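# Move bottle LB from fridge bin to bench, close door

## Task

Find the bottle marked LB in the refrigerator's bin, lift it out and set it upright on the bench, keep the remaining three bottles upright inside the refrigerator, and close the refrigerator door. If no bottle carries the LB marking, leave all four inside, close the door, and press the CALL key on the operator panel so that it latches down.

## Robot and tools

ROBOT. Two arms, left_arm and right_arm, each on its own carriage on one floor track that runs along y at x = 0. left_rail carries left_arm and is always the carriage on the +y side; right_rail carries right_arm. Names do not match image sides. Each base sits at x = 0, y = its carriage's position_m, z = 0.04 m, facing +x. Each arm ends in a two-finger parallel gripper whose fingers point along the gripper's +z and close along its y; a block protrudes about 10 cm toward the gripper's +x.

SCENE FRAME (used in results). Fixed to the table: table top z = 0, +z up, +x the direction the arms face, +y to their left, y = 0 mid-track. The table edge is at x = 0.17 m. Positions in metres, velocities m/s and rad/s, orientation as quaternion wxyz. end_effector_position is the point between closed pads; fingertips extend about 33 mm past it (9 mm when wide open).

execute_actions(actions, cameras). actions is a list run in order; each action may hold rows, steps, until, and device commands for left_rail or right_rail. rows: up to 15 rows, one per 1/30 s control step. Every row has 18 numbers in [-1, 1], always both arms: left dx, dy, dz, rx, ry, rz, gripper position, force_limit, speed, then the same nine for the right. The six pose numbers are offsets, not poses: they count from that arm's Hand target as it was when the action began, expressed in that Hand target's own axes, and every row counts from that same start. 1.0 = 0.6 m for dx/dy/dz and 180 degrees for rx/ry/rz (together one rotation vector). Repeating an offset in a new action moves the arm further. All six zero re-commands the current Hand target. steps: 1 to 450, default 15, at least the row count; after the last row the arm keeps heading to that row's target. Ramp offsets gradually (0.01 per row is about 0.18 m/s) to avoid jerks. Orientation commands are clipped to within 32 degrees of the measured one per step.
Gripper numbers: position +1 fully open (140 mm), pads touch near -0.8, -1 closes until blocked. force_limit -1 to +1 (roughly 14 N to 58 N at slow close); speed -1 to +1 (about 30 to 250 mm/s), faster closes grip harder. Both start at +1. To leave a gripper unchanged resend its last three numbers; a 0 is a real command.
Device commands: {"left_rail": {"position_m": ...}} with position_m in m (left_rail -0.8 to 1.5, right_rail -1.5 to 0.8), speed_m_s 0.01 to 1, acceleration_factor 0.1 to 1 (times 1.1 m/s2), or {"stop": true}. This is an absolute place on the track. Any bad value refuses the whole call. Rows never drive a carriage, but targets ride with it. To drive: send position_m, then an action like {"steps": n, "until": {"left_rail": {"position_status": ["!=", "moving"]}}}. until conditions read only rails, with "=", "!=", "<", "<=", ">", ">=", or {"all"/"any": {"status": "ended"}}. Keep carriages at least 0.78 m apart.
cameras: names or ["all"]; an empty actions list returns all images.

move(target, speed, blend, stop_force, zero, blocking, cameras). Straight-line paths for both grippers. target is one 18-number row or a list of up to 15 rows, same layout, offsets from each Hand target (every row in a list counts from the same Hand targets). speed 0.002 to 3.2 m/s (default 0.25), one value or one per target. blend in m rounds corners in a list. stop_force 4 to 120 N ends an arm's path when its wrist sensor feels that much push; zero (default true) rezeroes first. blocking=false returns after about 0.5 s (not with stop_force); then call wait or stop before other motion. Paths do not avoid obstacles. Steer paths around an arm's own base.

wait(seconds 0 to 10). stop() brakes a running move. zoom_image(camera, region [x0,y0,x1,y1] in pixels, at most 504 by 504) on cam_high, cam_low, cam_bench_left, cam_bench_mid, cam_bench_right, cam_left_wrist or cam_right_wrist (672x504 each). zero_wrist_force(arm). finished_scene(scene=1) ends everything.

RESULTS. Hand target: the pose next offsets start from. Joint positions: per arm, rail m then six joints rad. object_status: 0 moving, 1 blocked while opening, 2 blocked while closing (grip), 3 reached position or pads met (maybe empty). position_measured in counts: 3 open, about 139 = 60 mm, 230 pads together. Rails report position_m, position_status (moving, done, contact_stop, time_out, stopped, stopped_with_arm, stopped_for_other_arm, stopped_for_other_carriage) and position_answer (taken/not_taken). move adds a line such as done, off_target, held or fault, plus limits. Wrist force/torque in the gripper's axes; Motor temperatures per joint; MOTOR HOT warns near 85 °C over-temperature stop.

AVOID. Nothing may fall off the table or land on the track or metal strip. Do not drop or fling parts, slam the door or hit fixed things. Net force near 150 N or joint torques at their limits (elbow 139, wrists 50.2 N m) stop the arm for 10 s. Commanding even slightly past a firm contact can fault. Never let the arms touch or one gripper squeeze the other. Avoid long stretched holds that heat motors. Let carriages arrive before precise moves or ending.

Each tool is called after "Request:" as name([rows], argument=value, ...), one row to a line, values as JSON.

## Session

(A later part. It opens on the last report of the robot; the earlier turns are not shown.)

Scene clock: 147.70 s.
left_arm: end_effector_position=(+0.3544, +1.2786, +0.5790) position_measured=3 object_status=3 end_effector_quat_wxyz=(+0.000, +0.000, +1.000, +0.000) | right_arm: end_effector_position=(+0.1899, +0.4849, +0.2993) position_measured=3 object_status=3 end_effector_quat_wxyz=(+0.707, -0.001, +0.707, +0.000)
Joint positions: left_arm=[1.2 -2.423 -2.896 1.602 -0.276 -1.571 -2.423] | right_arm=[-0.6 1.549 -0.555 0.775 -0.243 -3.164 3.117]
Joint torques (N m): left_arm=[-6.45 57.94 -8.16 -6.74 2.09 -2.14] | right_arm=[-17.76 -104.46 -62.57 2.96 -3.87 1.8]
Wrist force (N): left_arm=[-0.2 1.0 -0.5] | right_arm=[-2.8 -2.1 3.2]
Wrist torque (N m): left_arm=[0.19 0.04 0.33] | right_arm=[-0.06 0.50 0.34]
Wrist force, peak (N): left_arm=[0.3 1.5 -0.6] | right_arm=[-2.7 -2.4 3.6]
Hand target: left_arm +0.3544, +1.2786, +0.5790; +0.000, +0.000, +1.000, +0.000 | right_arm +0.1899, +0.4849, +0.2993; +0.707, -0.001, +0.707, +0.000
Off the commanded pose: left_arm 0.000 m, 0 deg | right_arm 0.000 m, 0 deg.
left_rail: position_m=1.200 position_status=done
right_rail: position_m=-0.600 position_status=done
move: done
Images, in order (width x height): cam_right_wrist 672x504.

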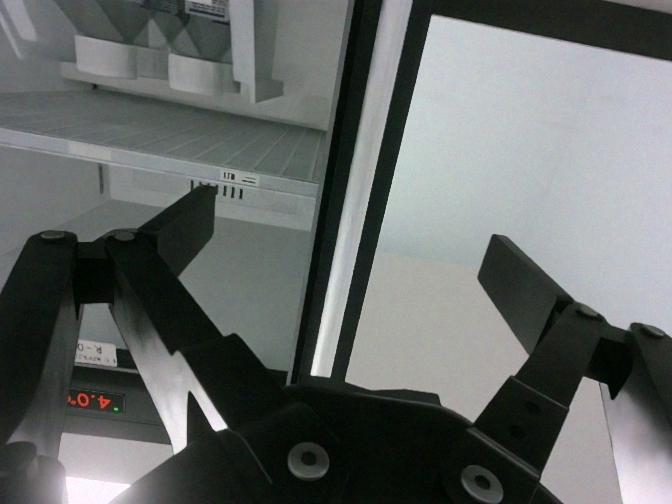

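Request:
move(target=[0,0,0,0,0,0,1,1,1,0,0,0.025,0,0,0,1,1,1], speed=0.03, stop_force=8)

Request:
execute_actions([
  {"rows":[[0,0,0,0,0,0,1,1,1,0,0,0,0,0,0,-1,-0.05,-1]],"steps":180},
], cameras=["cam_right_wrist"])

Scene clock: 156.43 s.
left_arm: end_effector_position=(+0.3544, +1.2786, +0.5790) position_measured=3 object_status=3 end_effector_quat_wxyz=(+0.000, +0.000, +1.000, +0.000) | right_arm: end_effector_position=(+0.2049, +0.4849, +0.2993) position_measured=3 object_status=3 end_effector_quat_wxyz=(+0.707, -0.001, +0.707, +0.000)
Joint positions: left_arm=[1.2 -2.423 -2.896 1.602 -0.276 -1.571 -2.423] | right_arm=[-0.6 1.535 -0.557 0.779 -0.236 -3.178 3.126]
Joint torques (N m): left_arm=[-5.96 59.49 -7.61 -6.46 2.11 -2.17] | right_arm=[-16.83 -102.93 -62.2 3.22 -4.09 1.97]
Wrist force (N): left_arm=[0.1 1.0 -0.3] | right_arm=[-2.5 -2.1 3.1]
Wrist torque (N m): left_arm=[0.19 -0.04 0.32] | right_arm=[-0.05 0.42 0.33]
Wrist force, peak (N): left_arm=[0.7 1.4 -0.6] | right_arm=[-3.3 -2.2 3.2]
Hand target: left_arm +0.3544, +1.2786, +0.5790; +0.000, +0.000, +1.000, +0.000 | right_arm +0.2049, +0.4849, +0.2993; +0.707, -0.001, +0.707, +0.000
Off the commanded pose: left_arm 0.000 m, 0 deg | right_arm 0.000 m, 0 deg.
left_rail: position_m=1.200 position_status=done
right_rail: position_m=-0.600 position_status=done
move: done

Scene clock: 162.63 s.
left_arm: end_effector_position=(+0.3544, +1.2786, +0.5790) position_measured=3 object_status=3 end_effector_quat_wxyz=(+0.000, +0.000, +1.000, +0.000) | right_arm: end_effector_position=(+0.2049, +0.4849, +0.2993) position_measured=231 object_status=3 end_effector_quat_wxyz=(+0.707, -0.001, +0.707, +0.000)
Joint positions: left_arm=[1.2 -2.423 -2.896 1.602 -0.276 -1.571 -2.423] | right_arm=[-0.6 1.535 -0.557 0.778 -0.233 -3.178 3.128]
Joint torques (N m): left_arm=[-6.85 58.85 -8.47 -6.54 2.07 -2.15] | right_arm=[-16.92 -103.43 -63.07 3.33 -2.98 1.84]
Wrist force (N): left_arm=[0.4 1.0 -0.8] | right_arm=[-2.6 -1.7 3.4]
Wrist torque (N m): left_arm=[0.19 -0.11 0.32] | right_arm=[0.02 0.50 0.33]
Wrist force, peak (N): left_arm=[0.1 1.6 -0.7] | right_arm=[-3.1 -2.2 3.3]
Hand target: left_arm +0.3544, +1.2786, +0.5790; +0.000, +0.000, +1.000, +0.000 | right_arm +0.2049, +0.4849, +0.2993; +0.707, -0.001, +0.707, +0.000
Off the commanded pose: left_arm 0.000 m, 0 deg | right_arm 0.000 m, 0 deg.
left_rail: position_m=1.200 position_status=done
right_rail: position_m=-0.600 position_status=done
Images, in order (width x height): cam_right_wrist 672x504.

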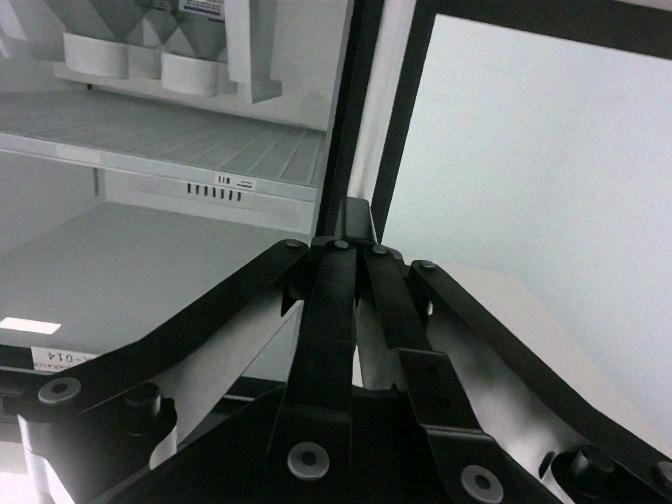

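Request:
move(target=[0,0,0,0,0,0,1,1,1,0,0,0.2,0,0,0,-1,-0.05,-1], speed=0.02, stop_force=6, cameras=["cam_right_wrist"])

Scene clock: 166.63 s.
left_arm: end_effector_position=(+0.3544, +1.2786, +0.5790) position_measured=3 object_status=3 end_effector_quat_wxyz=(+0.000, +0.000, +1.000, +0.000) | right_arm: end_effector_position=(+0.2084, +0.4850, +0.2992) position_measured=231 object_status=3 end_effector_quat_wxyz=(+0.707, -0.001, +0.707, -0.001)
Joint positions: left_arm=[1.2 -2.423 -2.896 1.602 -0.276 -1.571 -2.423] | right_arm=[-0.6 1.532 -0.557 0.779 -0.233 -3.181 3.128]
Joint torques (N m): left_arm=[-9.66 58.86 -8.05 -6.61 1.88 -2.15] | right_arm=[19.01 -102.26 -61.88 -2.69 3.89 -1.44]
Wrist force (N): left_arm=[0.3 1.0 -0.7] | right_arm=[-3.6 -1.1 1.8]
Wrist torque (N m): left_arm=[0.20 -0.09 0.32] | right_arm=[-0.03 0.56 0.33]
Wrist force, peak (N): left_arm=[0.4 1.3 -0.7] | right_arm=[-3.8 -2.5 -18.5]
Hand target: left_arm +0.3544, +1.2786, +0.5790; +0.000, +0.000, +1.000, +0.000 | right_arm +0.2084, +0.4850, +0.2992; +0.707, -0.001, +0.707, +0.000 (not the last commanded pose)
Off the commanded pose: left_arm 0.000 m, 0 deg | right_arm 0.117 m, 0 deg.
left_rail: position_m=1.200 position_status=done
right_rail: position_m=-0.600 position_status=done
move: contact (right_arm)
Images, in order (width x height): cam_right_wrist 672x504.

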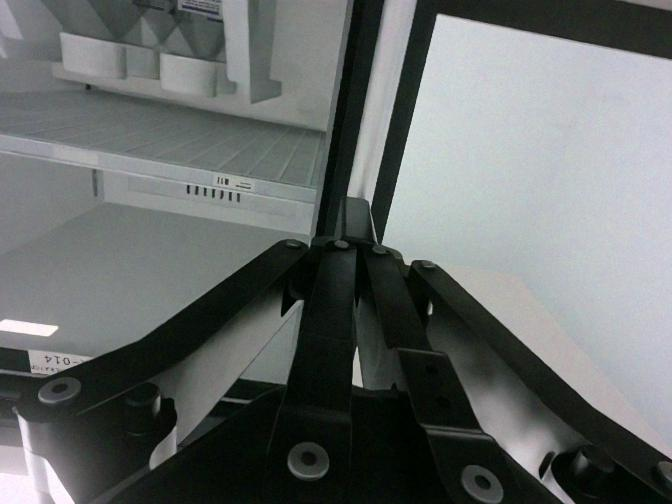

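Request:
move(target=[0,0,0,0,0,0,1,1,1,0,0,-0.042,0,0,0,-1,-0.05,-1], speed=0.1)

Request:
execute_actions([
  {"rows":[[0,0,0,0,0,0,1,1,1,0,0,0,0,0,0,0.3,-0.05,0]],"steps":60},
])

Request:
move(target=[0,0,0,0,0,0,1,1,1,0,0,0.0715,0,0,0,0.3,-0.05,0], speed=0.04, stop_force=8)

Request:
execute_actions([
  {"rows":[[0,0,0,0,0,0,1,1,1,0,0,0,0,0,0,-1,-0.05,-1]],"steps":150},
], cameras=["cam_right_wrist"])

Scene clock: 170.43 s.
left_arm: end_effector_position=(+0.3544, +1.2786, +0.5790) position_measured=3 object_status=3 end_effector_quat_wxyz=(+0.000, +0.000, +1.000, +0.000) | right_arm: end_effector_position=(+0.1836, +0.4850, +0.2992) position_measured=231 object_status=3 end_effector_quat_wxyz=(+0.707, -0.001, +0.707, +0.000)
Joint positions: left_arm=[1.2 -2.423 -2.896 1.602 -0.276 -1.571 -2.423] | right_arm=[-0.6 1.555 -0.552 0.769 -0.235 -3.158 3.121]
Joint torques (N m): left_arm=[-11.58 58.48 -7.73 -6.72 2.29 -1.74] | right_arm=[17.86 -103.47 -62.09 -2.97 4.37 -1.6]
Wrist force (N): left_arm=[0.6 1.1 -0.3] | right_arm=[-2.5 -1.9 2.8]
Wrist torque (N m): left_arm=[0.22 -0.14 0.33] | right_arm=[-0.03 0.47 0.60]
Wrist force, peak (N): left_arm=[0.1 1.5 -0.5] | right_arm=[-2.6 -1.8 4.2]
Hand target: left_arm +0.3544, +1.2786, +0.5790; +0.000, +0.000, +1.000, +0.000 | right_arm +0.1832, +0.4850, +0.2992; +0.707, -0.001, +0.707, +0.000
Off the commanded pose: left_arm 0.000 m, 0 deg | right_arm 0.000 m, 0 deg.
left_rail: position_m=1.200 position_status=done
right_rail: position_m=-0.600 position_status=done
move: done

Scene clock: 172.63 s.
left_arm: end_effector_position=(+0.3544, +1.2786, +0.5790) position_measured=3 object_status=3 end_effector_quat_wxyz=(+0.000, +0.000, +1.000, +0.000) | right_arm: end_effector_position=(+0.1832, +0.4850, +0.2992) position_measured=91 object_status=3 end_effector_quat_wxyz=(+0.707, -0.001, +0.707, +0.000)
Joint positions: left_arm=[1.2 -2.423 -2.896 1.602 -0.276 -1.571 -2.423] | right_arm=[-0.6 1.555 -0.552 0.77 -0.239 -3.158 3.118]
Joint torques (N m): left_arm=[-8.85 58.11 -7.17 -6.52 2.16 -1.7] | right_arm=[20.42 -138.1 -37.34 -2.76 3.93 -1.84]
Wrist force (N): left_arm=[0.5 1.0 -0.4] | right_arm=[-2.5 -1.9 3.0]
Wrist torque (N m): left_arm=[0.19 -0.12 0.33] | right_arm=[-0.01 0.46 0.59]
Wrist force, peak (N): left_arm=[0.7 1.5 -0.4] | right_arm=[-3.0 -2.4 3.1]
Hand target: left_arm +0.3544, +1.2786, +0.5790; +0.000, +0.000, +1.000, +0.000 | right_arm +0.1832, +0.4850, +0.2992; +0.707, -0.001, +0.707, +0.000
Off the commanded pose: left_arm 0.000 m, 0 deg | right_arm 0.000 m, 0 deg.
left_rail: position_m=1.200 position_status=done
right_rail: position_m=-0.600 position_status=done

Scene clock: 175.27 s.
left_arm: end_effector_position=(+0.3544, +1.2786, +0.5790) position_measured=3 object_status=3 end_effector_quat_wxyz=(+0.000, +0.000, +1.000, +0.000) | right_arm: end_effector_position=(+0.2261, +0.4850, +0.2993) position_measured=91 object_status=3 end_effector_quat_wxyz=(+0.707, -0.001, +0.707, +0.000)
Joint positions: left_arm=[1.2 -2.423 -2.896 1.602 -0.276 -1.571 -2.423] | right_arm=[-0.6 1.516 -0.561 0.786 -0.234 -3.197 3.132]
Joint torques (N m): left_arm=[-9.87 58.5 -7.32 -6.38 1.98 -1.93] | right_arm=[-17.27 -103.22 -62.76 3.34 -4.18 2.04]
Wrist force (N): left_arm=[0.2 0.8 -0.1] | right_arm=[-2.7 -1.7 3.2]
Wrist torque (N m): left_arm=[0.16 -0.05 0.33] | right_arm=[0.04 0.48 0.31]
Wrist force, peak (N): left_arm=[0.6 1.4 -0.5] | right_arm=[-3.0 -2.4 3.5]
Hand target: left_arm +0.3544, +1.2786, +0.5790; +0.000, +0.000, +1.000, +0.000 | right_arm +0.2261, +0.4850, +0.2992; +0.707, -0.001, +0.707, +0.000
Off the commanded pose: left_arm 0.000 m, 0 deg | right_arm 0.000 m, 0 deg.
left_rail: position_m=1.200 position_status=done
right_rail: position_m=-0.600 position_status=done
move: done

Scene clock: 180.47 s.
left_arm: end_effector_position=(+0.3544, +1.2786, +0.5790) position_measured=3 object_status=3 end_effector_quat_wxyz=(+0.000, +0.000, +1.000, +0.000) | right_arm: end_effector_position=(+0.2261, +0.4850, +0.2992) position_measured=205 object_status=2 end_effector_quat_wxyz=(+0.707, -0.001, +0.707, +0.000)
Joint positions: left_arm=[1.2 -2.423 -2.896 1.602 -0.276 -1.571 -2.423] | right_arm=[-0.6 1.516 -0.561 0.786 -0.233 -3.197 3.132]
Joint torques (N m): left_arm=[-11.18 59.3 -8.78 -6.16 2.16 -1.28] | right_arm=[-17.63 -140.88 -26.94 8.82 23.01 -0.7]
Wrist force (N): left_arm=[0.5 0.9 -0.6] | right_arm=[-0.9 48.8 -2.2]
Wrist torque (N m): left_arm=[0.18 -0.11 0.32] | right_arm=[-1.04 0.64 0.49]
Wrist force, peak (N): left_arm=[0.1 1.4 -0.9] | right_arm=[-0.7 49.3 -1.3]
Hand target: left_arm +0.3544, +1.2786, +0.5790; +0.000, +0.000, +1.000, +0.000 | right_arm +0.2261, +0.4850, +0.2992; +0.707, -0.001, +0.707, +0.000
Off the commanded pose: left_arm 0.000 m, 0 deg | right_arm 0.000 m, 0 deg.
left_rail: position_m=1.200 position_status=done
right_rail: position_m=-0.600 position_status=done
Images, in order (width x height): cam_right_wrist 672x504.

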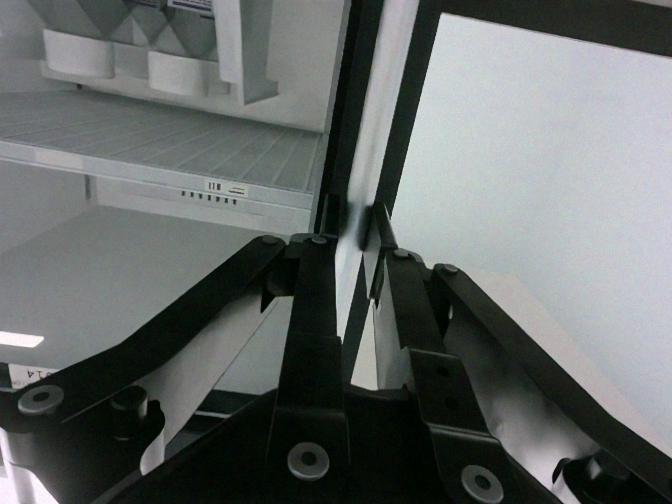

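Request:
move(target=[0,0,0,0,0,0,1,1,1,0,0.003,0,0,0,0,-1,-0.05,-1], speed=0.01)

Scene clock: 186.97 s.
left_arm: end_effector_position=(+0.3544, +1.2786, +0.5790) position_measured=3 object_status=3 end_effector_quat_wxyz=(+0.000, +0.000, +1.000, +0.000) | right_arm: end_effector_position=(+0.2262, +0.4867, +0.2992) position_measured=209 object_status=0 end_effector_quat_wxyz=(+0.707, -0.001, +0.707, -0.001)
Joint positions: left_arm=[1.2 -2.423 -2.896 1.602 -0.276 -1.571 -2.423] | right_arm=[-0.6 1.516 -0.557 0.779 -0.231 -3.197 3.13]
Joint torques (N m): left_arm=[-10.38 59 -8.44 -6.5 2.2 -1.2] | right_arm=[5.07 -108.53 -52.9 8.31 11.46 1.73]
Wrist force (N): left_arm=[0.2 1.0 0.1] | right_arm=[-1.4 37.1 -2.4]
Wrist torque (N m): left_arm=[0.19 -0.05 0.32] | right_arm=[-0.75 0.55 0.74]
Wrist force, peak (N): left_arm=[0.2 1.6 -0.7] | right_arm=[-0.7 49.2 -2.3]
Hand target: left_arm +0.3544, +1.2786, +0.5790; +0.000, +0.000, +1.000, +0.000 | right_arm +0.2261, +0.4867, +0.2992; +0.707, -0.001, +0.707, +0.000
Off the commanded pose: left_arm 0.000 m, 0 deg | right_arm 0.000 m, 0 deg.
left_rail: position_m=1.200 position_status=done
right_rail: position_m=-0.600 position_status=done
move: done

Request:
move(target=[0,0,0,0,0,0,1,1,1,0,0.005,0,0,0,0,-1,-0.05,-1], speed=0.01)

Request:
wait(seconds=1, cameras=["cam_right_wrist"])

Scene clock: 189.07 s.
left_arm: end_effector_position=(+0.3544, +1.2786, +0.5790) position_measured=3 object_status=3 end_effector_quat_wxyz=(+0.000, +0.000, +1.000, +0.000) | right_arm: end_effector_position=(+0.2261, +0.4895, +0.2992) position_measured=209 object_status=2 end_effector_quat_wxyz=(+0.707, -0.001, +0.707, -0.001)
Joint positions: left_arm=[1.2 -2.423 -2.896 1.602 -0.276 -1.571 -2.423] | right_arm=[-0.6 1.516 -0.551 0.767 -0.227 -3.197 3.129]
Joint torques (N m): left_arm=[-11.01 59.35 -8.12 -6.25 2.13 -1.04] | right_arm=[19.21 -100.32 -74.5 -1.45 -22.25 1.45]
Wrist force (N): left_arm=[0.6 1.2 -0.5] | right_arm=[-3.6 -50.1 -10.4]
Wrist torque (N m): left_arm=[0.24 -0.15 0.33] | right_arm=[0.89 0.42 0.72]
Wrist force, peak (N): left_arm=[0.4 1.3 -0.8] | right_arm=[-3.6 -50.1 -10.4]
Hand target: left_arm +0.3544, +1.2786, +0.5790; +0.000, +0.000, +1.000, +0.000 | right_arm +0.2261, +0.4897, +0.2992; +0.707, -0.001, +0.707, +0.000
Off the commanded pose: left_arm 0.000 m, 0 deg | right_arm 0.000 m, 0 deg.
left_rail: position_m=1.200 position_status=done
right_rail: position_m=-0.600 position_status=done
move: done

Scene clock: 190.07 s.
left_arm: end_effector_position=(+0.3544, +1.2786, +0.5790) position_measured=3 object_status=3 end_effector_quat_wxyz=(+0.000, +0.000, +1.000, +0.000) | right_arm: end_effector_position=(+0.2261, +0.4897, +0.2992) position_measured=209 object_status=2 end_effector_quat_wxyz=(+0.707, -0.001, +0.707, +0.000)
Joint positions: left_arm=[1.2 -2.423 -2.896 1.602 -0.276 -1.571 -2.423] | right_arm=[-0.6 1.516 -0.551 0.767 -0.227 -3.197 3.129]
Joint torques (N m): left_arm=[-9.98 58.48 -7.68 -6.55 1.92 -1.45] | right_arm=[20.28 -97.28 -76.65 -2.82 -24.99 1.53]
Wrist force (N): left_arm=[0.3 1.0 -0.5] | right_arm=[-4.0 -55.8 -11.3]
Wrist torque (N m): left_arm=[0.20 -0.08 0.33] | right_arm=[1.05 0.47 0.67]
Wrist force, peak (N): left_arm=[0.6 1.4 -0.5] | right_arm=[-3.8 -56.2 -11.3]
Hand target: left_arm +0.3544, +1.2786, +0.5790; +0.000, +0.000, +1.000, +0.000 | right_arm +0.2261, +0.4897, +0.2992; +0.707, -0.001, +0.707, +0.000
Tool commands: left_gripper/position=+1.0 left_gripper/force_limit=+1.0 left_gripper/speed=+1.0 right_gripper/position=-1.0 right_gripper/force_limit=-0.05 right_gripper/speed=-1.0
Off the commanded pose: left_arm 0.000 m, 0 deg | right_arm 0.000 m, 0 deg.
left_rail: position_m=1.200 position_status=done
right_rail: position_m=-0.600 position_status=done
wait: 1.00 s
Images, in order (width x height): cam_right_wrist 672x504.

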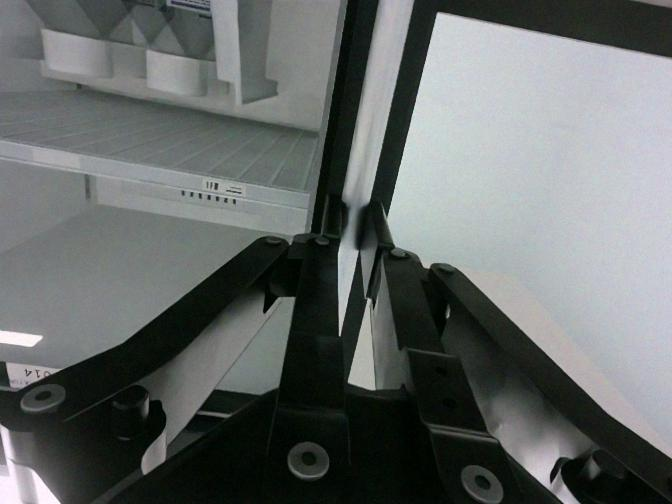

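Request:
move(target=[0,0,0,0,0,0,1,1,1,0,-0.0027,0,0,0,0,-1,-0.05,-1], speed=0.01)

Scene clock: 192.07 s.
left_arm: end_effector_position=(+0.3544, +1.2786, +0.5790) position_measured=3 object_status=3 end_effector_quat_wxyz=(+0.000, +0.000, +1.000, +0.000) | right_arm: end_effector_position=(+0.2260, +0.4885, +0.2992) position_measured=209 object_status=2 end_effector_quat_wxyz=(+0.707, -0.001, +0.707, +0.000)
Joint positions: left_arm=[1.2 -2.423 -2.896 1.602 -0.276 -1.571 -2.423] | right_arm=[-0.6 1.516 -0.553 0.772 -0.226 -3.197 3.132]
Joint torques (N m): left_arm=[-10.19 56.84 -7.59 -6.47 2.01 -1.39] | right_arm=[-0.18 -135.42 -41.35 0.59 -8.93 1.64]
Wrist force (N): left_arm=[0.5 0.8 -0.7] | right_arm=[-2.0 -19.5 -3.3]
Wrist torque (N m): left_arm=[0.16 -0.13 0.32] | right_arm=[0.25 0.49 0.55]
Wrist force, peak (N): left_arm=[0.7 1.3 -0.7] | right_arm=[-3.8 -57.7 -11.3]
Hand target: left_arm +0.3544, +1.2786, +0.5790; +0.000, +0.000, +1.000, +0.000 | right_arm +0.2261, +0.4882, +0.2992; +0.707, -0.001, +0.707, +0.000
Off the commanded pose: left_arm 0.000 m, 0 deg | right_arm 0.000 m, 0 deg.
left_rail: position_m=1.200 position_status=done
right_rail: position_m=-0.600 position_status=done
move: done

Request:
move(target=[0,0,0,0,0,0,1,1,1,0,-0.009,-0.077,-0.0333,0,0,-1,-0.05,-1], speed=0.03, stop_force=70, cameras=["cam_right_wrist"])

Scene clock: 218.43 s.
left_arm: end_effector_position=(+0.3544, +1.2786, +0.5790) position_measured=3 object_status=3 end_effector_quat_wxyz=(+0.000, +0.000, +1.000, +0.000) | right_arm: end_effector_position=(+0.1799, +0.4827, +0.2992) position_measured=209 object_status=2 end_effector_quat_wxyz=(+0.706, -0.038, +0.706, +0.036)
Joint positions: left_arm=[1.2 -2.423 -2.896 1.602 -0.276 -1.571 -2.423] | right_arm=[-0.6 1.556 -0.627 0.914 -0.288 -3.261 3.138]
Joint torques (N m): left_arm=[-9.3 58.78 -8.01 -6.34 1.9 -1.31] | right_arm=[65.01 -125.9 -66.93 -14.31 -42.25 -2.13]
Wrist force (N): left_arm=[0.7 1.0 -0.3] | right_arm=[-1.9 -103.1 14.2]
Wrist torque (N m): left_arm=[0.19 -0.16 0.32] | right_arm=[1.79 0.56 0.82]
Wrist force, peak (N): left_arm=[0.7 1.4 -0.9] | right_arm=[-1.9 -103.1 14.2]
Hand target: left_arm +0.3544, +1.2786, +0.5790; +0.000, +0.000, +1.000, +0.000 | right_arm +0.1799, +0.4827, +0.2992; +0.706, -0.038, +0.706, +0.036
Off the commanded pose: left_arm 0.000 m, 0 deg | right_arm 0.000 m, 0 deg.
left_rail: position_m=1.200 position_status=done
right_rail: position_m=-0.600 position_status=done
move: done
Images, in order (width x height): cam_right_wrist 672x504.

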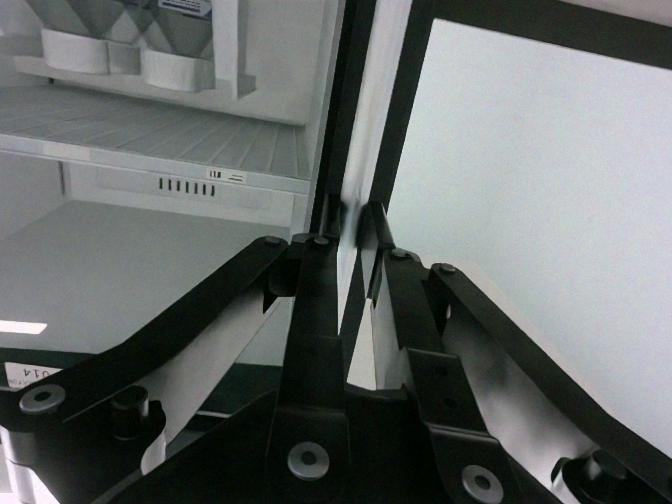

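Request:
move(target=[0,0,0,0,0,0,1,1,1,0,-0.0045,0,0,0,0,-1,-0.05,-1], speed=0.01)

Scene clock: 222.20 s.
left_arm: end_effector_position=(+0.3544, +1.2786, +0.5790) position_measured=3 object_status=3 end_effector_quat_wxyz=(+0.000, +0.000, +1.000, +0.000) | right_arm: end_effector_position=(+0.1800, +0.4804, +0.2992) position_measured=209 object_status=2 end_effector_quat_wxyz=(+0.706, -0.038, +0.706, +0.037)
Joint positions: left_arm=[1.2 -2.423 -2.896 1.602 -0.276 -1.571 -2.423] | right_arm=[-0.6 1.556 -0.632 0.923 -0.292 -3.262 3.138]
Joint torques (N m): left_arm=[-11.09 58.74 -8.28 -6.5 2.12 -0.79] | right_arm=[3.45 -131.54 -52.73 -8.38 -18.79 -1.71]
Wrist force (N): left_arm=[0.5 1.0 -0.5] | right_arm=[0.2 -49.9 8.2]
Wrist torque (N m): left_arm=[0.21 -0.11 0.33] | right_arm=[0.71 0.65 0.64]
Wrist force, peak (N): left_arm=[0.6 1.7 -0.1] | right_arm=[-2.2 -104.4 14.3]
Hand target: left_arm +0.3544, +1.2786, +0.5790; +0.000, +0.000, +1.000, +0.000 | right_arm +0.1802, +0.4801, +0.2992; +0.706, -0.038, +0.706, +0.036
Off the commanded pose: left_arm 0.000 m, 0 deg | right_arm 0.000 m, 0 deg.
left_rail: position_m=1.200 position_status=done
right_rail: position_m=-0.600 position_status=done
move: done

Request:
move(target=[0,0,0,0,0,0,1,1,1,0,-0.019,-0.0755,-0.0333,0,0,-1,-0.05,-1], speed=0.03, stop_force=80)

Scene clock: 229.87 s.
left_arm: end_effector_position=(+0.3544, +1.2786, +0.5790) position_measured=3 object_status=3 end_effector_quat_wxyz=(+0.000, +0.000, +1.000, +0.000) | right_arm: end_effector_position=(+0.1363, +0.4640, +0.2992) position_measured=209 object_status=2 end_effector_quat_wxyz=(+0.703, -0.075, +0.703, +0.073)
Joint positions: left_arm=[1.2 -2.423 -2.896 1.602 -0.276 -1.571 -2.423] | right_arm=[-0.6 1.594 -0.714 1.077 -0.363 -3.329 3.139]
Joint torques (N m): left_arm=[-8.19 57.72 -7.73 -6.19 2.19 -0.82] | right_arm=[8.76 -136.26 -29.46 -0.15 7.04 -1.92]
Wrist force (N): left_arm=[0.4 0.9 -0.4] | right_arm=[3.2 26.4 1.1]
Wrist torque (N m): left_arm=[0.18 -0.10 0.32] | right_arm=[-0.81 0.67 0.71]
Wrist force, peak (N): left_arm=[0.5 1.1 -1.2] | right_arm=[0.6 -48.9 8.7]
Hand target: left_arm +0.3544, +1.2786, +0.5790; +0.000, +0.000, +1.000, +0.000 | right_arm +0.1363, +0.4640, +0.2992; +0.703, -0.075, +0.703, +0.073
Off the commanded pose: left_arm 0.000 m, 0 deg | right_arm 0.000 m, 0 deg.
left_rail: position_m=1.200 position_status=done
right_rail: position_m=-0.600 position_status=done
move: done

Request:
move([
  [0,0,0,0,0,0,1,1,1,0,-0.0123,-0.075,-0.0333,0,0,-1,-0.05,-1],
  [0,0,0,0,0,0,1,1,1,0,-0.0346,-0.1488,-0.0667,0,0,-1,-0.05,-1],
], speed=0.04, stop_force=80, cameras=["cam_right_wrist"])

Scene clock: 239.90 s.
left_arm: end_effector_position=(+0.3544, +1.2786, +0.5790) position_measured=3 object_status=3 end_effector_quat_wxyz=(+0.000, +0.000, +1.000, +0.000) | right_arm: end_effector_position=(+0.0533, +0.4251, +0.2993) position_measured=209 object_status=2 end_effector_quat_wxyz=(+0.692, -0.148, +0.692, +0.146)
Joint positions: left_arm=[1.2 -2.423 -2.896 1.602 -0.276 -1.571 -2.423] | right_arm=[-0.6 1.664 -0.859 1.341 -0.481 -3.468 3.141]
Joint torques (N m): left_arm=[-7.29 57.9 -8.29 -6.41 2.11 -0.28] | right_arm=[37.73 -122.49 -47.18 -6.85 -13.69 -2.06]
Wrist force (N): left_arm=[0.4 0.7 -0.6] | right_arm=[4.9 -27.8 5.9]
Wrist torque (N m): left_arm=[0.12 -0.11 0.33] | right_arm=[0.42 0.46 0.83]
Wrist force, peak (N): left_arm=[0.3 1.6 -1.0] | right_arm=[4.6 -28.0 5.5]
Hand target: left_arm +0.3544, +1.2786, +0.5790; +0.000, +0.000, +1.000, +0.000 | right_arm +0.0533, +0.4251, +0.2993; +0.692, -0.148, +0.692, +0.146
Off the commanded pose: left_arm 0.000 m, 0 deg | right_arm 0.000 m, 0 deg.
left_rail: position_m=1.200 position_status=done
right_rail: position_m=-0.600 position_status=done
move: done
Images, in order (width x height): cam_right_wrist 672x504.

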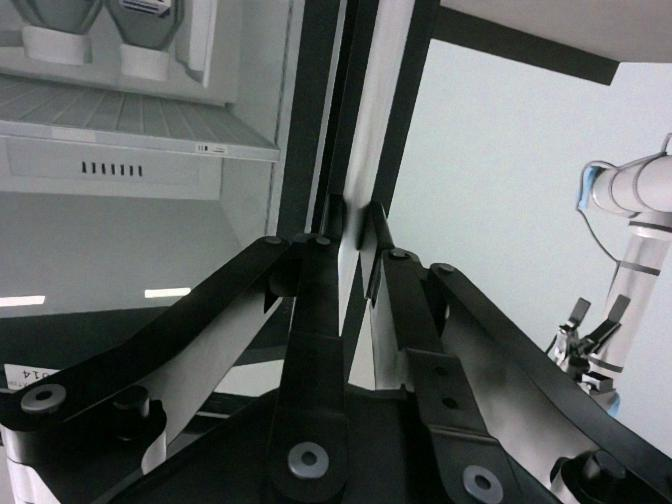

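Request:
move([
  [0,0,0,0,0,0,1,1,1,0,-0.0151,-0.0627,-0.0333,0,0,-1,-0.05,-1],
  [0,0,0,0,0,0,1,1,1,0,-0.0369,-0.1337,-0.0667,0,0,-1,-0.05,-1],
], speed=0.04, stop_force=80)

Scene clock: 250.03 s.
left_arm: end_effector_position=(+0.3544, +1.2786, +0.5790) position_measured=3 object_status=3 end_effector_quat_wxyz=(+0.000, +0.000, +1.000, +0.000) | right_arm: end_effector_position=(-0.0109, +0.3722, +0.2993) position_measured=209 object_status=2 end_effector_quat_wxyz=(+0.672, -0.219, +0.673, +0.218)
Joint positions: left_arm=[1.2 -2.423 -2.896 1.602 -0.276 -1.571 -2.423] | right_arm=[-0.6 1.713 -1.003 1.592 -0.588 -3.628 3.141]
Joint torques (N m): left_arm=[-10.63 58.08 -8.16 -6.47 1.99 -0.21] | right_arm=[-2.26 -122.63 -26.04 -2.66 10.97 -1.81]
Wrist force (N): left_arm=[0.6 1.3 -0.7] | right_arm=[12.7 36.8 1.1]
Wrist torque (N m): left_arm=[0.26 -0.15 0.33] | right_arm=[-0.84 0.85 0.50]
Wrist force, peak (N): left_arm=[0.5 1.6 -0.8] | right_arm=[12.4 41.3 1.1]
Hand target: left_arm +0.3544, +1.2786, +0.5790; +0.000, +0.000, +1.000, +0.000 | right_arm -0.0109, +0.3722, +0.2993; +0.672, -0.219, +0.673, +0.218
Off the commanded pose: left_arm 0.000 m, 0 deg | right_arm 0.000 m, 0 deg.
left_rail: position_m=1.200 position_status=done
right_rail: position_m=-0.600 position_status=done
move: done

Request:
move([
  [0,0,0,0,0,0,1,1,1,0,-0.0118,-0.0802,-0.0333,0,0,-1,-0.05,-1],
  [0,0,0,0,0,0,1,1,1,0,-0.0338,-0.1523,-0.0667,0,0,-1,-0.05,-1],
  [0,0,0,0,0,0,1,1,1,0,-0.0627,-0.2218,-0.1,0,0,-1,-0.05,-1],
], speed=0.04, stop_force=80, cameras=["cam_right_wrist","cam_high"])

Scene clock: 261.97 s.
left_arm: end_effector_position=(+0.3544, +1.2786, +0.5790) position_measured=3 object_status=3 end_effector_quat_wxyz=(+0.000, +0.000, +1.000, +0.000) | right_arm: end_effector_position=(-0.0964, +0.2635, +0.2995) position_measured=209 object_status=2 end_effector_quat_wxyz=(+0.630, -0.322, +0.630, +0.321)
Joint positions: left_arm=[1.2 -2.423 -2.896 1.602 -0.276 -1.571 -2.423] | right_arm=[-0.6 1.77 -1.227 1.95 -0.72 -3.885 3.142]
Joint torques (N m): left_arm=[-11.58 57.57 -8.07 -6.48 2.14 0.27] | right_arm=[-7.73 -108.14 -29.47 -7.06 12.16 -1.54]
Wrist force (N): left_arm=[0.4 1.1 -0.4] | right_arm=[22.9 39.9 1.0]
Wrist torque (N m): left_arm=[0.23 -0.10 0.33] | right_arm=[-0.91 0.68 0.41]
Wrist force, peak (N): left_arm=[0.7 1.4 -0.8] | right_arm=[21.6 45.6 0.2]
Hand target: left_arm +0.3544, +1.2786, +0.5790; +0.000, +0.000, +1.000, +0.000 | right_arm -0.0964, +0.2635, +0.2995; +0.630, -0.322, +0.630, +0.321
Off the commanded pose: left_arm 0.000 m, 0 deg | right_arm 0.000 m, 0 deg.
left_rail: position_m=1.200 position_status=done
right_rail: position_m=-0.600 position_status=done
move: done
Images, in order (width x height): cam_high 672x504, cam_right_wrist 672x504.

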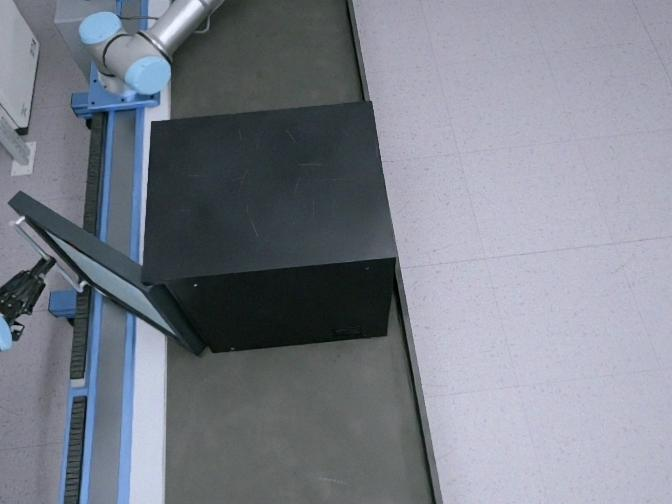

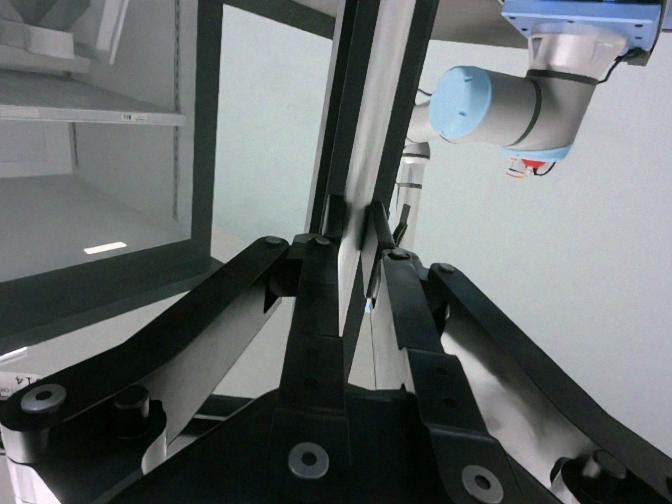

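Request:
move([
  [0,0,0,0,0,0,1,1,1,0,-0.0253,-0.1292,-0.0556,0,0,-1,-0.05,-1],
  [0,0,0,0,0,0,1,1,1,0,-0.0742,-0.2462,-0.1111,0,0,-1,-0.05,-1],
  [0,0,0,0,0,0,1,1,1,0,-0.1427,-0.3527,-0.1667,0,0,-1,-0.05,-1],
], speed=0.05, stop_force=80, cameras=["cam_high"])

Scene clock: 273.83 s.
left_arm: end_effector_position=(+0.3544, +1.2786, +0.5790) position_measured=3 object_status=3 end_effector_quat_wxyz=(+0.000, +0.000, +1.000, +0.000) | right_arm: end_effector_position=(-0.1514, +0.0419, +0.2999) position_measured=209 object_status=2 end_effector_quat_wxyz=(+0.525, -0.474, +0.526, +0.473)
Joint positions: left_arm=[1.2 -2.423 -2.896 1.602 -0.276 -1.571 -2.423] | right_arm=[-0.6 1.612 -1.72 2.511 -0.789 -4.567 3.141]
Joint torques (N m): left_arm=[-10.72 58.23 -8.61 -6.46 2 0.15] | right_arm=[-71.22 -59.77 -45.91 -8.37 27.19 -1.31]
Wrist force (N): left_arm=[0.2 0.6 -0.4] | right_arm=[26.0 79.6 -0.9]
Wrist torque (N m): left_arm=[0.11 -0.05 0.33] | right_arm=[-1.69 0.93 0.37]
Wrist force, peak (N): left_arm=[1.0 1.1 -1.0] | right_arm=[24.1 99.8 -2.6]
Hand target: left_arm +0.3544, +1.2786, +0.5790; +0.000, +0.000, +1.000, +0.000 | right_arm -0.1514, +0.0419, +0.2999; +0.525, -0.474, +0.526, +0.473
Off the commanded pose: left_arm 0.000 m, 0 deg | right_arm 0.000 m, 0 deg.
left_rail: position_m=1.200 position_status=done
right_rail: position_m=-0.600 position_status=done
move: done
Images, in order (width x height): cam_high 672x504.

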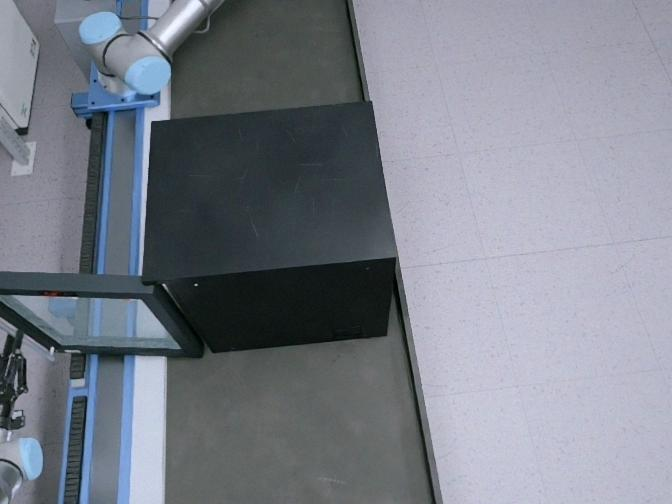

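Request:
move([
  [0,0,0,0,0,0,1,1,1,0,0.006,0,0,0,0,-1,-0.05,-1],
  [0,0,0,0,0,0,1,1,1,0,-0.0145,-0.0998,-0.0444,0,0,-1,-0.05,-1],
], speed=0.04, cameras=["cam_right_wrist","cam_bench_mid"])

Scene clock: 279.80 s.
left_arm: end_effector_position=(+0.3544, +1.2786, +0.5790) position_measured=3 object_status=3 end_effector_quat_wxyz=(+0.000, +0.000, +1.000, +0.000) | right_arm: end_effector_position=(-0.1490, -0.0185, +0.3000) position_measured=209 object_status=2 end_effector_quat_wxyz=(+0.491, -0.509, +0.492, +0.508)
Joint positions: left_arm=[1.2 -2.423 -2.896 1.602 -0.276 -1.571 -2.423] | right_arm=[-0.6 1.409 -1.932 2.644 -0.71 -4.91 3.141]
Joint torques (N m): left_arm=[-9.48 58.32 -8.66 -6.29 2.07 0.8] | right_arm=[-35.82 -34.88 -48.99 -6.84 5.71 -1.57]
Wrist force (N): left_arm=[0.3 0.8 -0.7] | right_arm=[17.5 22.8 1.3]
Wrist torque (N m): left_arm=[0.16 -0.08 0.33] | right_arm=[-0.44 0.81 0.48]
Wrist force, peak (N): left_arm=[0.4 1.5 -0.8] | right_arm=[25.8 80.1 -1.2]
Hand target: left_arm +0.3544, +1.2786, +0.5790; +0.000, +0.000, +1.000, +0.000 | right_arm -0.1490, -0.0185, +0.3000; +0.491, -0.509, +0.491, +0.508
Off the commanded pose: left_arm 0.000 m, 0 deg | right_arm 0.000 m, 0 deg.
left_rail: position_m=1.200 position_status=done
right_rail: position_m=-0.600 position_status=done
move: done
Images, in order (width x height): cam_bench_mid 672x504, cam_right_wrist 672x504.

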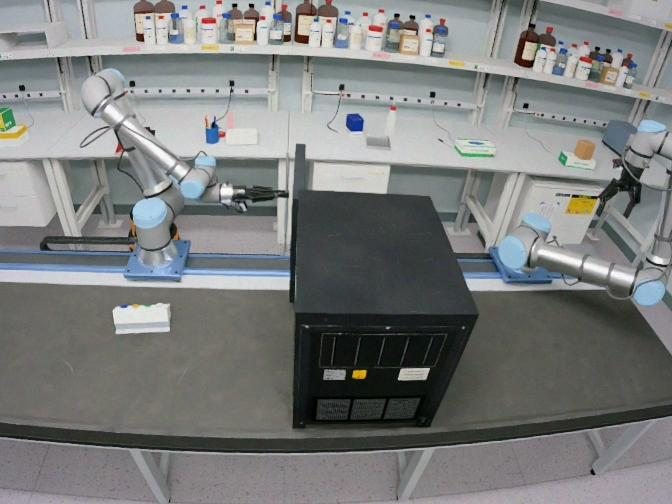

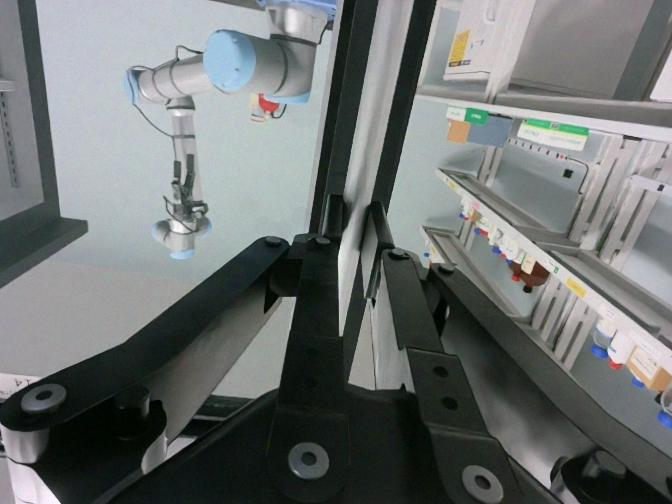

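Request:
execute_actions([
  {"left_rail":{"position_m":1.1},"steps":150,"until":{"left_rail":{"position_status":["!=","moving"]}}},
])

Request:
move(target=[0.59,-0.98,0.5,0,-0.5,0,1,1,1,0,0,0,0,0,0,-1,-0.05,-1], speed=0.3)

Request:
move(target=[0.1,-0.4,-0.13,0,0,0,1,1,1,0,0,0,0,0,0,-1,-0.05,-1], speed=0.2, cameras=["cam_left_wrist"])

Scene clock: 286.60 s.
left_arm: end_effector_position=(+0.3544, +1.1786, +0.5790) position_measured=3 object_status=3 end_effector_quat_wxyz=(+0.000, +0.000, +1.000, +0.000) | right_arm: end_effector_position=(-0.1490, -0.0185, +0.3000) position_measured=209 object_status=2 end_effector_quat_wxyz=(+0.491, -0.509, +0.491, +0.508)
Joint positions: left_arm=[1.1 -2.423 -2.896 1.602 -0.276 -1.571 -2.423] | right_arm=[-0.6 1.408 -1.933 2.644 -0.709 -4.91 3.141]
Joint torques (N m): left_arm=[8.12 76.9 -17.72 -6.25 1.17 0.94] | right_arm=[-32.9 -37.71 -50 -6.97 5.52 -1.49]
Wrist force (N): left_arm=[0.2 0.9 -0.4] | right_arm=[17.8 23.8 1.6]
Wrist torque (N m): left_arm=[0.16 -0.04 0.32] | right_arm=[-0.33 0.84 0.48]
Wrist force, peak (N): left_arm=[0.5 4.5 -0.6] | right_arm=[18.6 23.4 1.3]
Hand target: left_arm +0.3544, +1.1786, +0.5790; +0.000, +0.000, +1.000, +0.000 | right_arm -0.1490, -0.0185, +0.3000; +0.491, -0.509, +0.491, +0.508
Tool commands: left_gripper/position=+1.0 left_gripper/force_limit=+1.0 left_gripper/speed=+1.0 right_gripper/position=-1.0 right_gripper/force_limit=-0.05 right_gripper/speed=-1.0
Off the commanded pose: left_arm 0.000 m, 0 deg | right_arm 0.000 m, 0 deg.
left_rail: position_m=1.100 position_status=done
right_rail: position_m=-0.600 position_status=done

Scene clock: 290.10 s.
left_arm: end_effector_position=(+0.0004, +0.5906, +0.2790) position_measured=3 object_status=3 end_effector_quat_wxyz=(+0.707, +0.000, +0.707, +0.000) | right_arm: end_effector_position=(-0.1490, -0.0185, +0.3000) position_measured=209 object_status=2 end_effector_quat_wxyz=(+0.491, -0.509, +0.491, +0.508)
Joint positions: left_arm=[1.1 -2.448 -1.264 2.054 -0.79 -0.877 -3.141] | right_arm=[-0.6 1.408 -1.933 2.644 -0.709 -4.91 3.141]
Joint torques (N m): left_arm=[8.12 -49.59 -35.92 5.63 2.29 -3.08] | right_arm=[-32.61 -37.24 -49.67 -7.05 5.61 -1.43]
Wrist force (N): left_arm=[1.0 -1.7 -0.9] | right_arm=[18.6 23.4 1.4]
Wrist torque (N m): left_arm=[-0.42 -0.21 0.25] | right_arm=[-0.40 0.75 0.48]
Wrist force, peak (N): left_arm=[3.1 -3.7 -2.4] | right_arm=[18.5 23.6 1.7]
Hand target: left_arm +0.0004, +0.5905, +0.2790; +0.707, +0.000, +0.707, +0.000 | right_arm -0.1490, -0.0185, +0.3000; +0.491, -0.509, +0.491, +0.508
Off the commanded pose: left_arm 0.000 m, 0 deg | right_arm 0.000 m, 0 deg.
left_rail: position_m=1.100 position_status=done
right_rail: position_m=-0.600 position_status=done
shoulder posture changed (left arm): the wrist came as close to joint 2's axis as it can, and the arm is now in the other of its two shoulder postures.
move: done

Scene clock: 292.13 s.
left_arm: end_effector_position=(-0.0776, +0.3507, +0.2190) position_measured=3 object_status=3 end_effector_quat_wxyz=(+0.707, +0.000, +0.707, +0.000) | right_arm: end_effector_position=(-0.1490, -0.0185, +0.3000) position_measured=209 object_status=2 end_effector_quat_wxyz=(+0.491, -0.509, +0.491, +0.508)
Joint positions: left_arm=[1.1 -2.284 -0.879 1.545 -0.667 -0.713 -3.142] | right_arm=[-0.6 1.408 -1.933 2.644 -0.709 -4.91 3.141]
Joint torques (N m): left_arm=[7.96 -85.24 -40.04 5.18 2.29 -2.79] | right_arm=[-33.4 -36.69 -49.86 -7.03 5.6 -1.51]
Wrist force (N): left_arm=[1.2 -1.0 -1.1] | right_arm=[17.8 23.0 1.7]
Wrist torque (N m): left_arm=[-0.34 -0.31 0.08] | right_arm=[-0.51 0.80 0.48]
Wrist force, peak (N): left_arm=[1.4 -2.7 -2.2] | right_arm=[18.3 23.8 1.5]
Hand target: left_arm -0.0776, +0.3506, +0.2190; +0.707, +0.000, +0.707, +0.000 | right_arm -0.1490, -0.0185, +0.3000; +0.491, -0.509, +0.491, +0.508
Off the commanded pose: left_arm 0.000 m, 0 deg | right_arm 0.000 m, 0 deg.
left_rail: position_m=1.100 position_status=done
right_rail: position_m=-0.600 position_status=done
move: done
Images, in order (width x height): cam_left_wrist 672x504.

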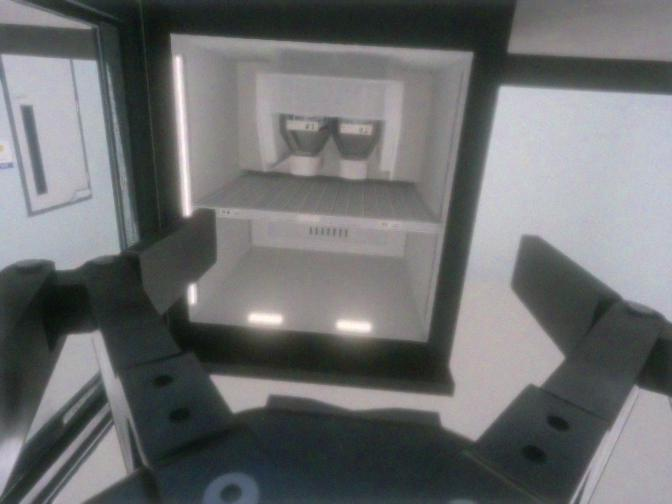

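Request:
zoom_image(camera="cam_left_wrist", region=[160, 20, 490, 240])

Request:
move(target=[0,-0.12,0.2,0,0,0,1,1,1,0,0,0,0,0,0,-1,-0.05,-1], speed=0.15, cameras=["cam_left_wrist"])

Request:
zoom_image(camera="cam_left_wrist", region=[160, 20, 490, 240])

Scaled by 1.527 from the camera's 672x504 image, which has a finer 960x720 frame.

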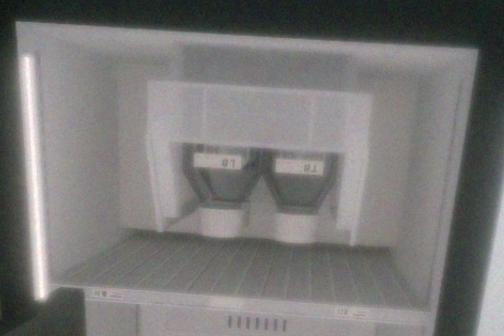

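Scene clock: 296.80 s.
left_arm: end_effector_position=(+0.0421, +0.2788, +0.2190) position_measured=3 object_status=3 end_effector_quat_wxyz=(+0.707, +0.000, +0.707, +0.000) end_effector_velocity=(+0.005, -0.001, +0.000) end_effector_angular_velocity=(+0.001, +0.000, +0.003) | right_arm: end_effector_position=(-0.1490, -0.0185, +0.3000) position_measured=209 object_status=2 end_effector_quat_wxyz=(+0.491, -0.509, +0.491, +0.508)
Joint positions: left_arm=[1.1 -2.12 -0.858 1.506 -0.648 -0.549 -3.142] | right_arm=[-0.6 1.408 -1.933 2.644 -0.709 -4.91 3.141]
Joint velocities: left_arm=[0 0.006 0.001 -0.002 0.001 0.003 0.001] | right_arm=[within noise]
Joint torques (N m): left_arm=[8.89 -86.45 -43.43 5.23 2.52 -1.65] | right_arm=[-33.09 -36.78 -50.4 -7.13 5.57 -1.59]
Wrist force (N): left_arm=[1.4 -2.0 -0.9] | right_arm=[17.6 23.3 1.8]
Wrist torque (N m): left_arm=[-0.54 -0.36 0.13] | right_arm=[-0.44 0.85 0.48]
Wrist force, peak (N): left_arm=[1.5 -0.7 -2.5] | right_arm=[18.6 23.7 1.9]
Hand target: left_arm +0.0424, +0.2786, +0.2190; +0.707, +0.000, +0.707, +0.000 | right_arm -0.1490, -0.0185, +0.3000; +0.491, -0.509, +0.491, +0.508
Off the commanded pose: left_arm 0.000 m, 0 deg | right_arm 0.000 m, 0 deg.
left_rail: position_m=1.100 position_status=done
right_rail: position_m=-0.600 position_status=done
move: done
Images, in order (width x height): cam_left_wrist 672x504.

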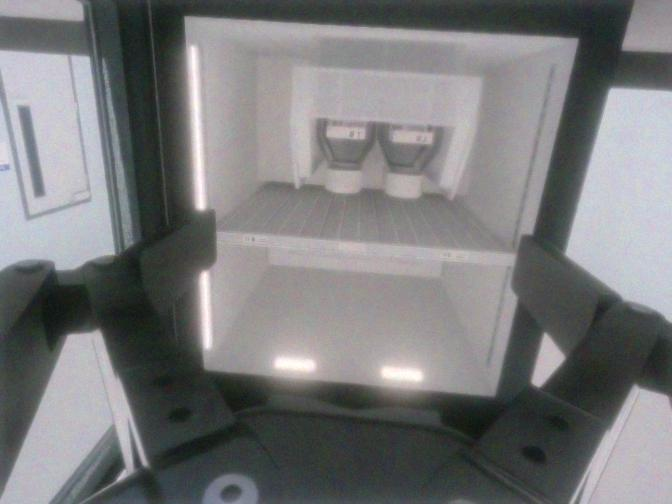

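Scaled by 1.527 from the camera's 672x504 image, which has a finer 960x720 frame.

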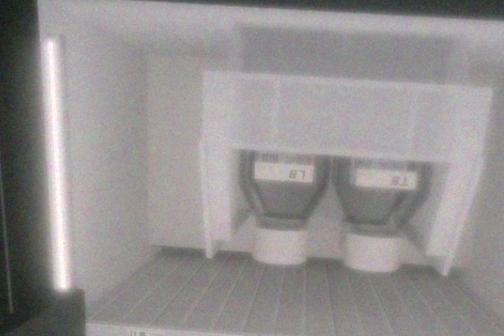

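Request:
move(target=[0.1,0,0.15,0,0,0,1,1,1,0,0,0,0,0,0,-1,-0.05,-1], speed=0.15, cameras=["cam_left_wrist"])

Request:
move(target=[-0.2,0,0,0,0,0,1,1,1,0,0,0,0,0,0,-1,-0.05,-1], speed=0.15, cameras=["cam_left_wrist"])

Scene clock: 316.83 s.
left_arm: end_effector_position=(+0.1321, +0.2786, +0.1592) position_measured=3 object_status=3 end_effector_quat_wxyz=(+0.707, +0.000, +0.707, +0.000) | right_arm: end_effector_position=(-0.1490, -0.0185, +0.3000) position_measured=209 object_status=2 end_effector_quat_wxyz=(+0.491, -0.509, +0.491, +0.508)
Joint positions: left_arm=[1.1 -2.026 -0.828 1.586 -0.758 -0.456 -3.142] | right_arm=[-0.6 1.408 -1.933 2.644 -0.709 -4.91 3.141]
Joint torques (N m): left_arm=[7.69 -87.21 -22.57 -1.64 2.3 3.47] | right_arm=[-31.23 -36.26 -49.69 -7.1 5.59 -1.3]
Wrist force (N): left_arm=[1.5 -1.8 -1.6] | right_arm=[18.7 23.1 1.4]
Wrist torque (N m): left_arm=[-0.53 -0.33 -0.19] | right_arm=[-0.48 0.74 0.48]
Wrist force, peak (N): left_arm=[1.5 -2.1 -1.8] | right_arm=[18.5 23.6 1.7]
Hand target: left_arm +0.1324, +0.2786, +0.1590; +0.707, +0.000, +0.707, +0.000 | right_arm -0.1490, -0.0185, +0.3000; +0.491, -0.509, +0.491, +0.508
Off the commanded pose: left_arm 0.000 m, 0 deg | right_arm 0.000 m, 0 deg.
left_rail: position_m=1.100 position_status=done
right_rail: position_m=-0.600 position_status=done
move: done
Images, in order (width x height): cam_left_wrist 672x504.

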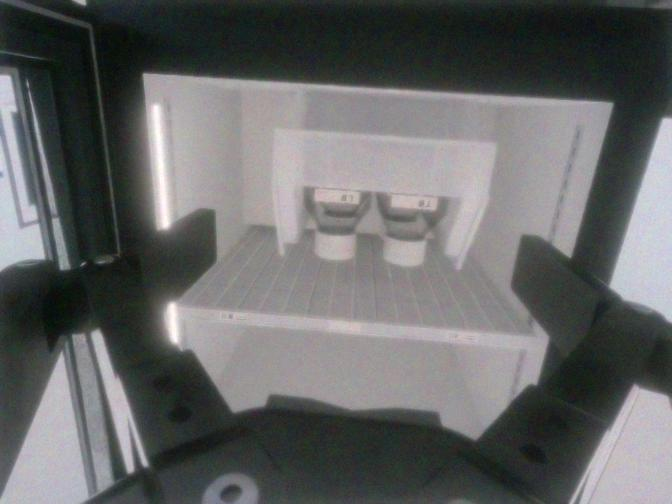

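Scene clock: 318.27 s.
left_arm: end_effector_position=(+0.1324, +0.2786, +0.2788) position_measured=3 object_status=3 end_effector_quat_wxyz=(+0.707, +0.000, +0.707, +0.000) | right_arm: end_effector_position=(-0.1490, -0.0185, +0.3000) position_measured=209 object_status=2 end_effector_quat_wxyz=(+0.491, -0.509, +0.491, +0.508)
Joint positions: left_arm=[1.1 -2.026 -0.95 1.546 -0.595 -0.455 -3.142] | right_arm=[-0.6 1.408 -1.933 2.644 -0.709 -4.91 3.141]
Joint torques (N m): left_arm=[-8.89 -103.26 -44.33 4.55 -2.82 -3.25] | right_arm=[-32.71 -35.79 -49.85 -7.06 5.54 -1.51]
Wrist force (N): left_arm=[2.0 -2.1 -1.4] | right_arm=[17.7 23.0 1.6]
Wrist torque (N m): left_arm=[-0.54 -0.43 0.04] | right_arm=[-0.51 0.83 0.48]
Wrist force, peak (N): left_arm=[3.0 -1.9 -1.7] | right_arm=[18.3 23.9 1.6]
Hand target: left_arm +0.1324, +0.2786, +0.2790; +0.707, +0.000, +0.707, +0.000 | right_arm -0.1490, -0.0185, +0.3000; +0.491, -0.509, +0.491, +0.508
Off the commanded pose: left_arm 0.000 m, 0 deg | right_arm 0.000 m, 0 deg.
left_rail: position_m=1.100 position_status=done
right_rail: position_m=-0.600 position_status=done
move: done
Images, in order (width x height): cam_left_wrist 672x504.

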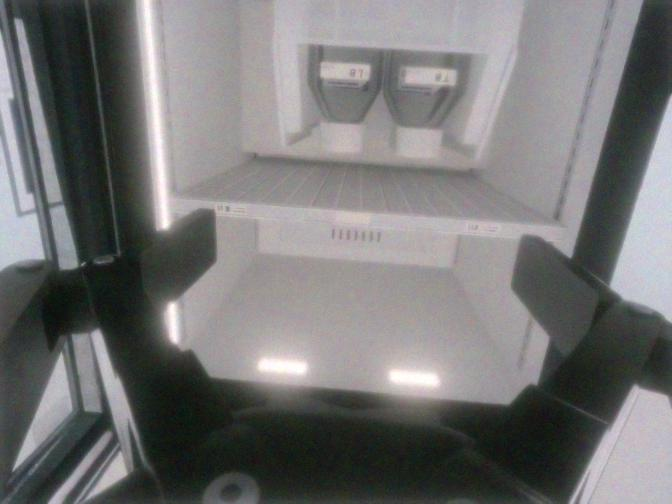

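Request:
move(target=[-0.0567,-0.055,0.2317,0,0.1,0,-0.12,1,0,0,0,0,0,0,0,-1,-0.05,-1], speed=0.12, cameras=["cam_left_wrist"])

Request:
zoom_image(camera="cam_left_wrist", region=[200, 0, 540, 300])

Scene clock: 373.50 s.
left_arm: end_effector_position=(+0.2714, +0.2456, +0.3130) position_measured=144 object_status=3 end_effector_quat_wxyz=(+0.588, +0.000, +0.809, +0.000) | right_arm: end_effector_position=(-0.1490, -0.0185, +0.3000) position_measured=209 object_status=2 end_effector_quat_wxyz=(+0.491, -0.509, +0.491, +0.508)
Joint positions: left_arm=[1.1 -1.837 -1.15 1.674 -1.414 -0.409 -2.295] | right_arm=[-0.6 1.408 -1.933 2.644 -0.709 -4.91 3.141]
Joint torques (N m): left_arm=[6.49 -93.96 -31.51 -5.27 -0.77 3.78] | right_arm=[-30.22 -36.38 -49.73 -7.24 5.69 -1.29]
Wrist force (N): left_arm=[1.8 -2.4 -0.8] | right_arm=[17.8 23.3 1.8]
Wrist torque (N m): left_arm=[-0.59 -0.26 -0.19] | right_arm=[-0.42 0.81 0.48]
Wrist force, peak (N): left_arm=[2.2 -2.0 -2.9] | right_arm=[18.8 23.6 1.4]
Hand target: left_arm +0.2714, +0.2456, +0.3130; +0.588, +0.000, +0.809, +0.000 | right_arm -0.1490, -0.0185, +0.3000; +0.491, -0.509, +0.491, +0.508
Off the commanded pose: left_arm 0.000 m, 0 deg | right_arm 0.000 m, 0 deg.
left_rail: position_m=1.100 position_status=done
right_rail: position_m=-0.600 position_status=done
move: done
Images, in order (width x height): cam_left_wrist 672x504.

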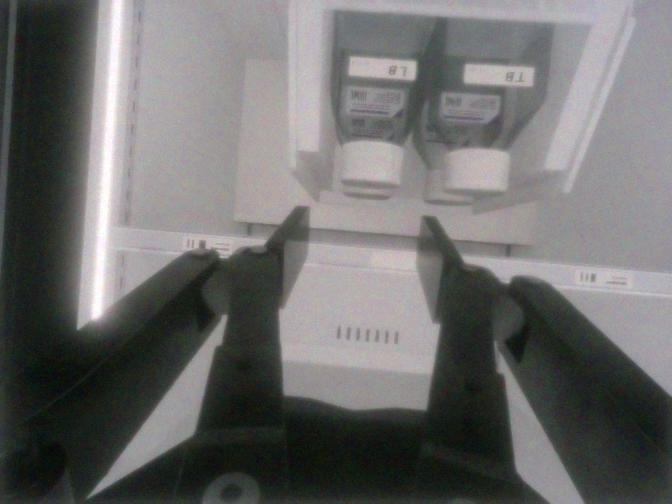

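Scaled by 1.482 from the camera's 672x504 image, which has a finer 960x720 frame.

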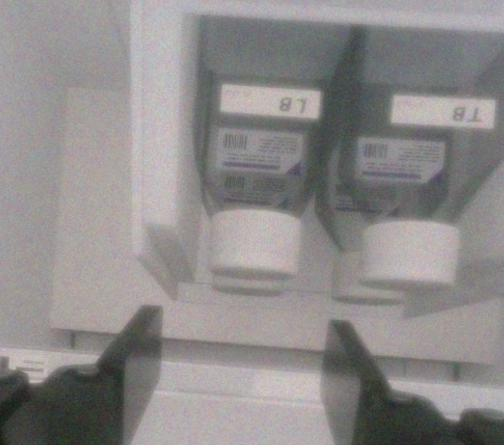

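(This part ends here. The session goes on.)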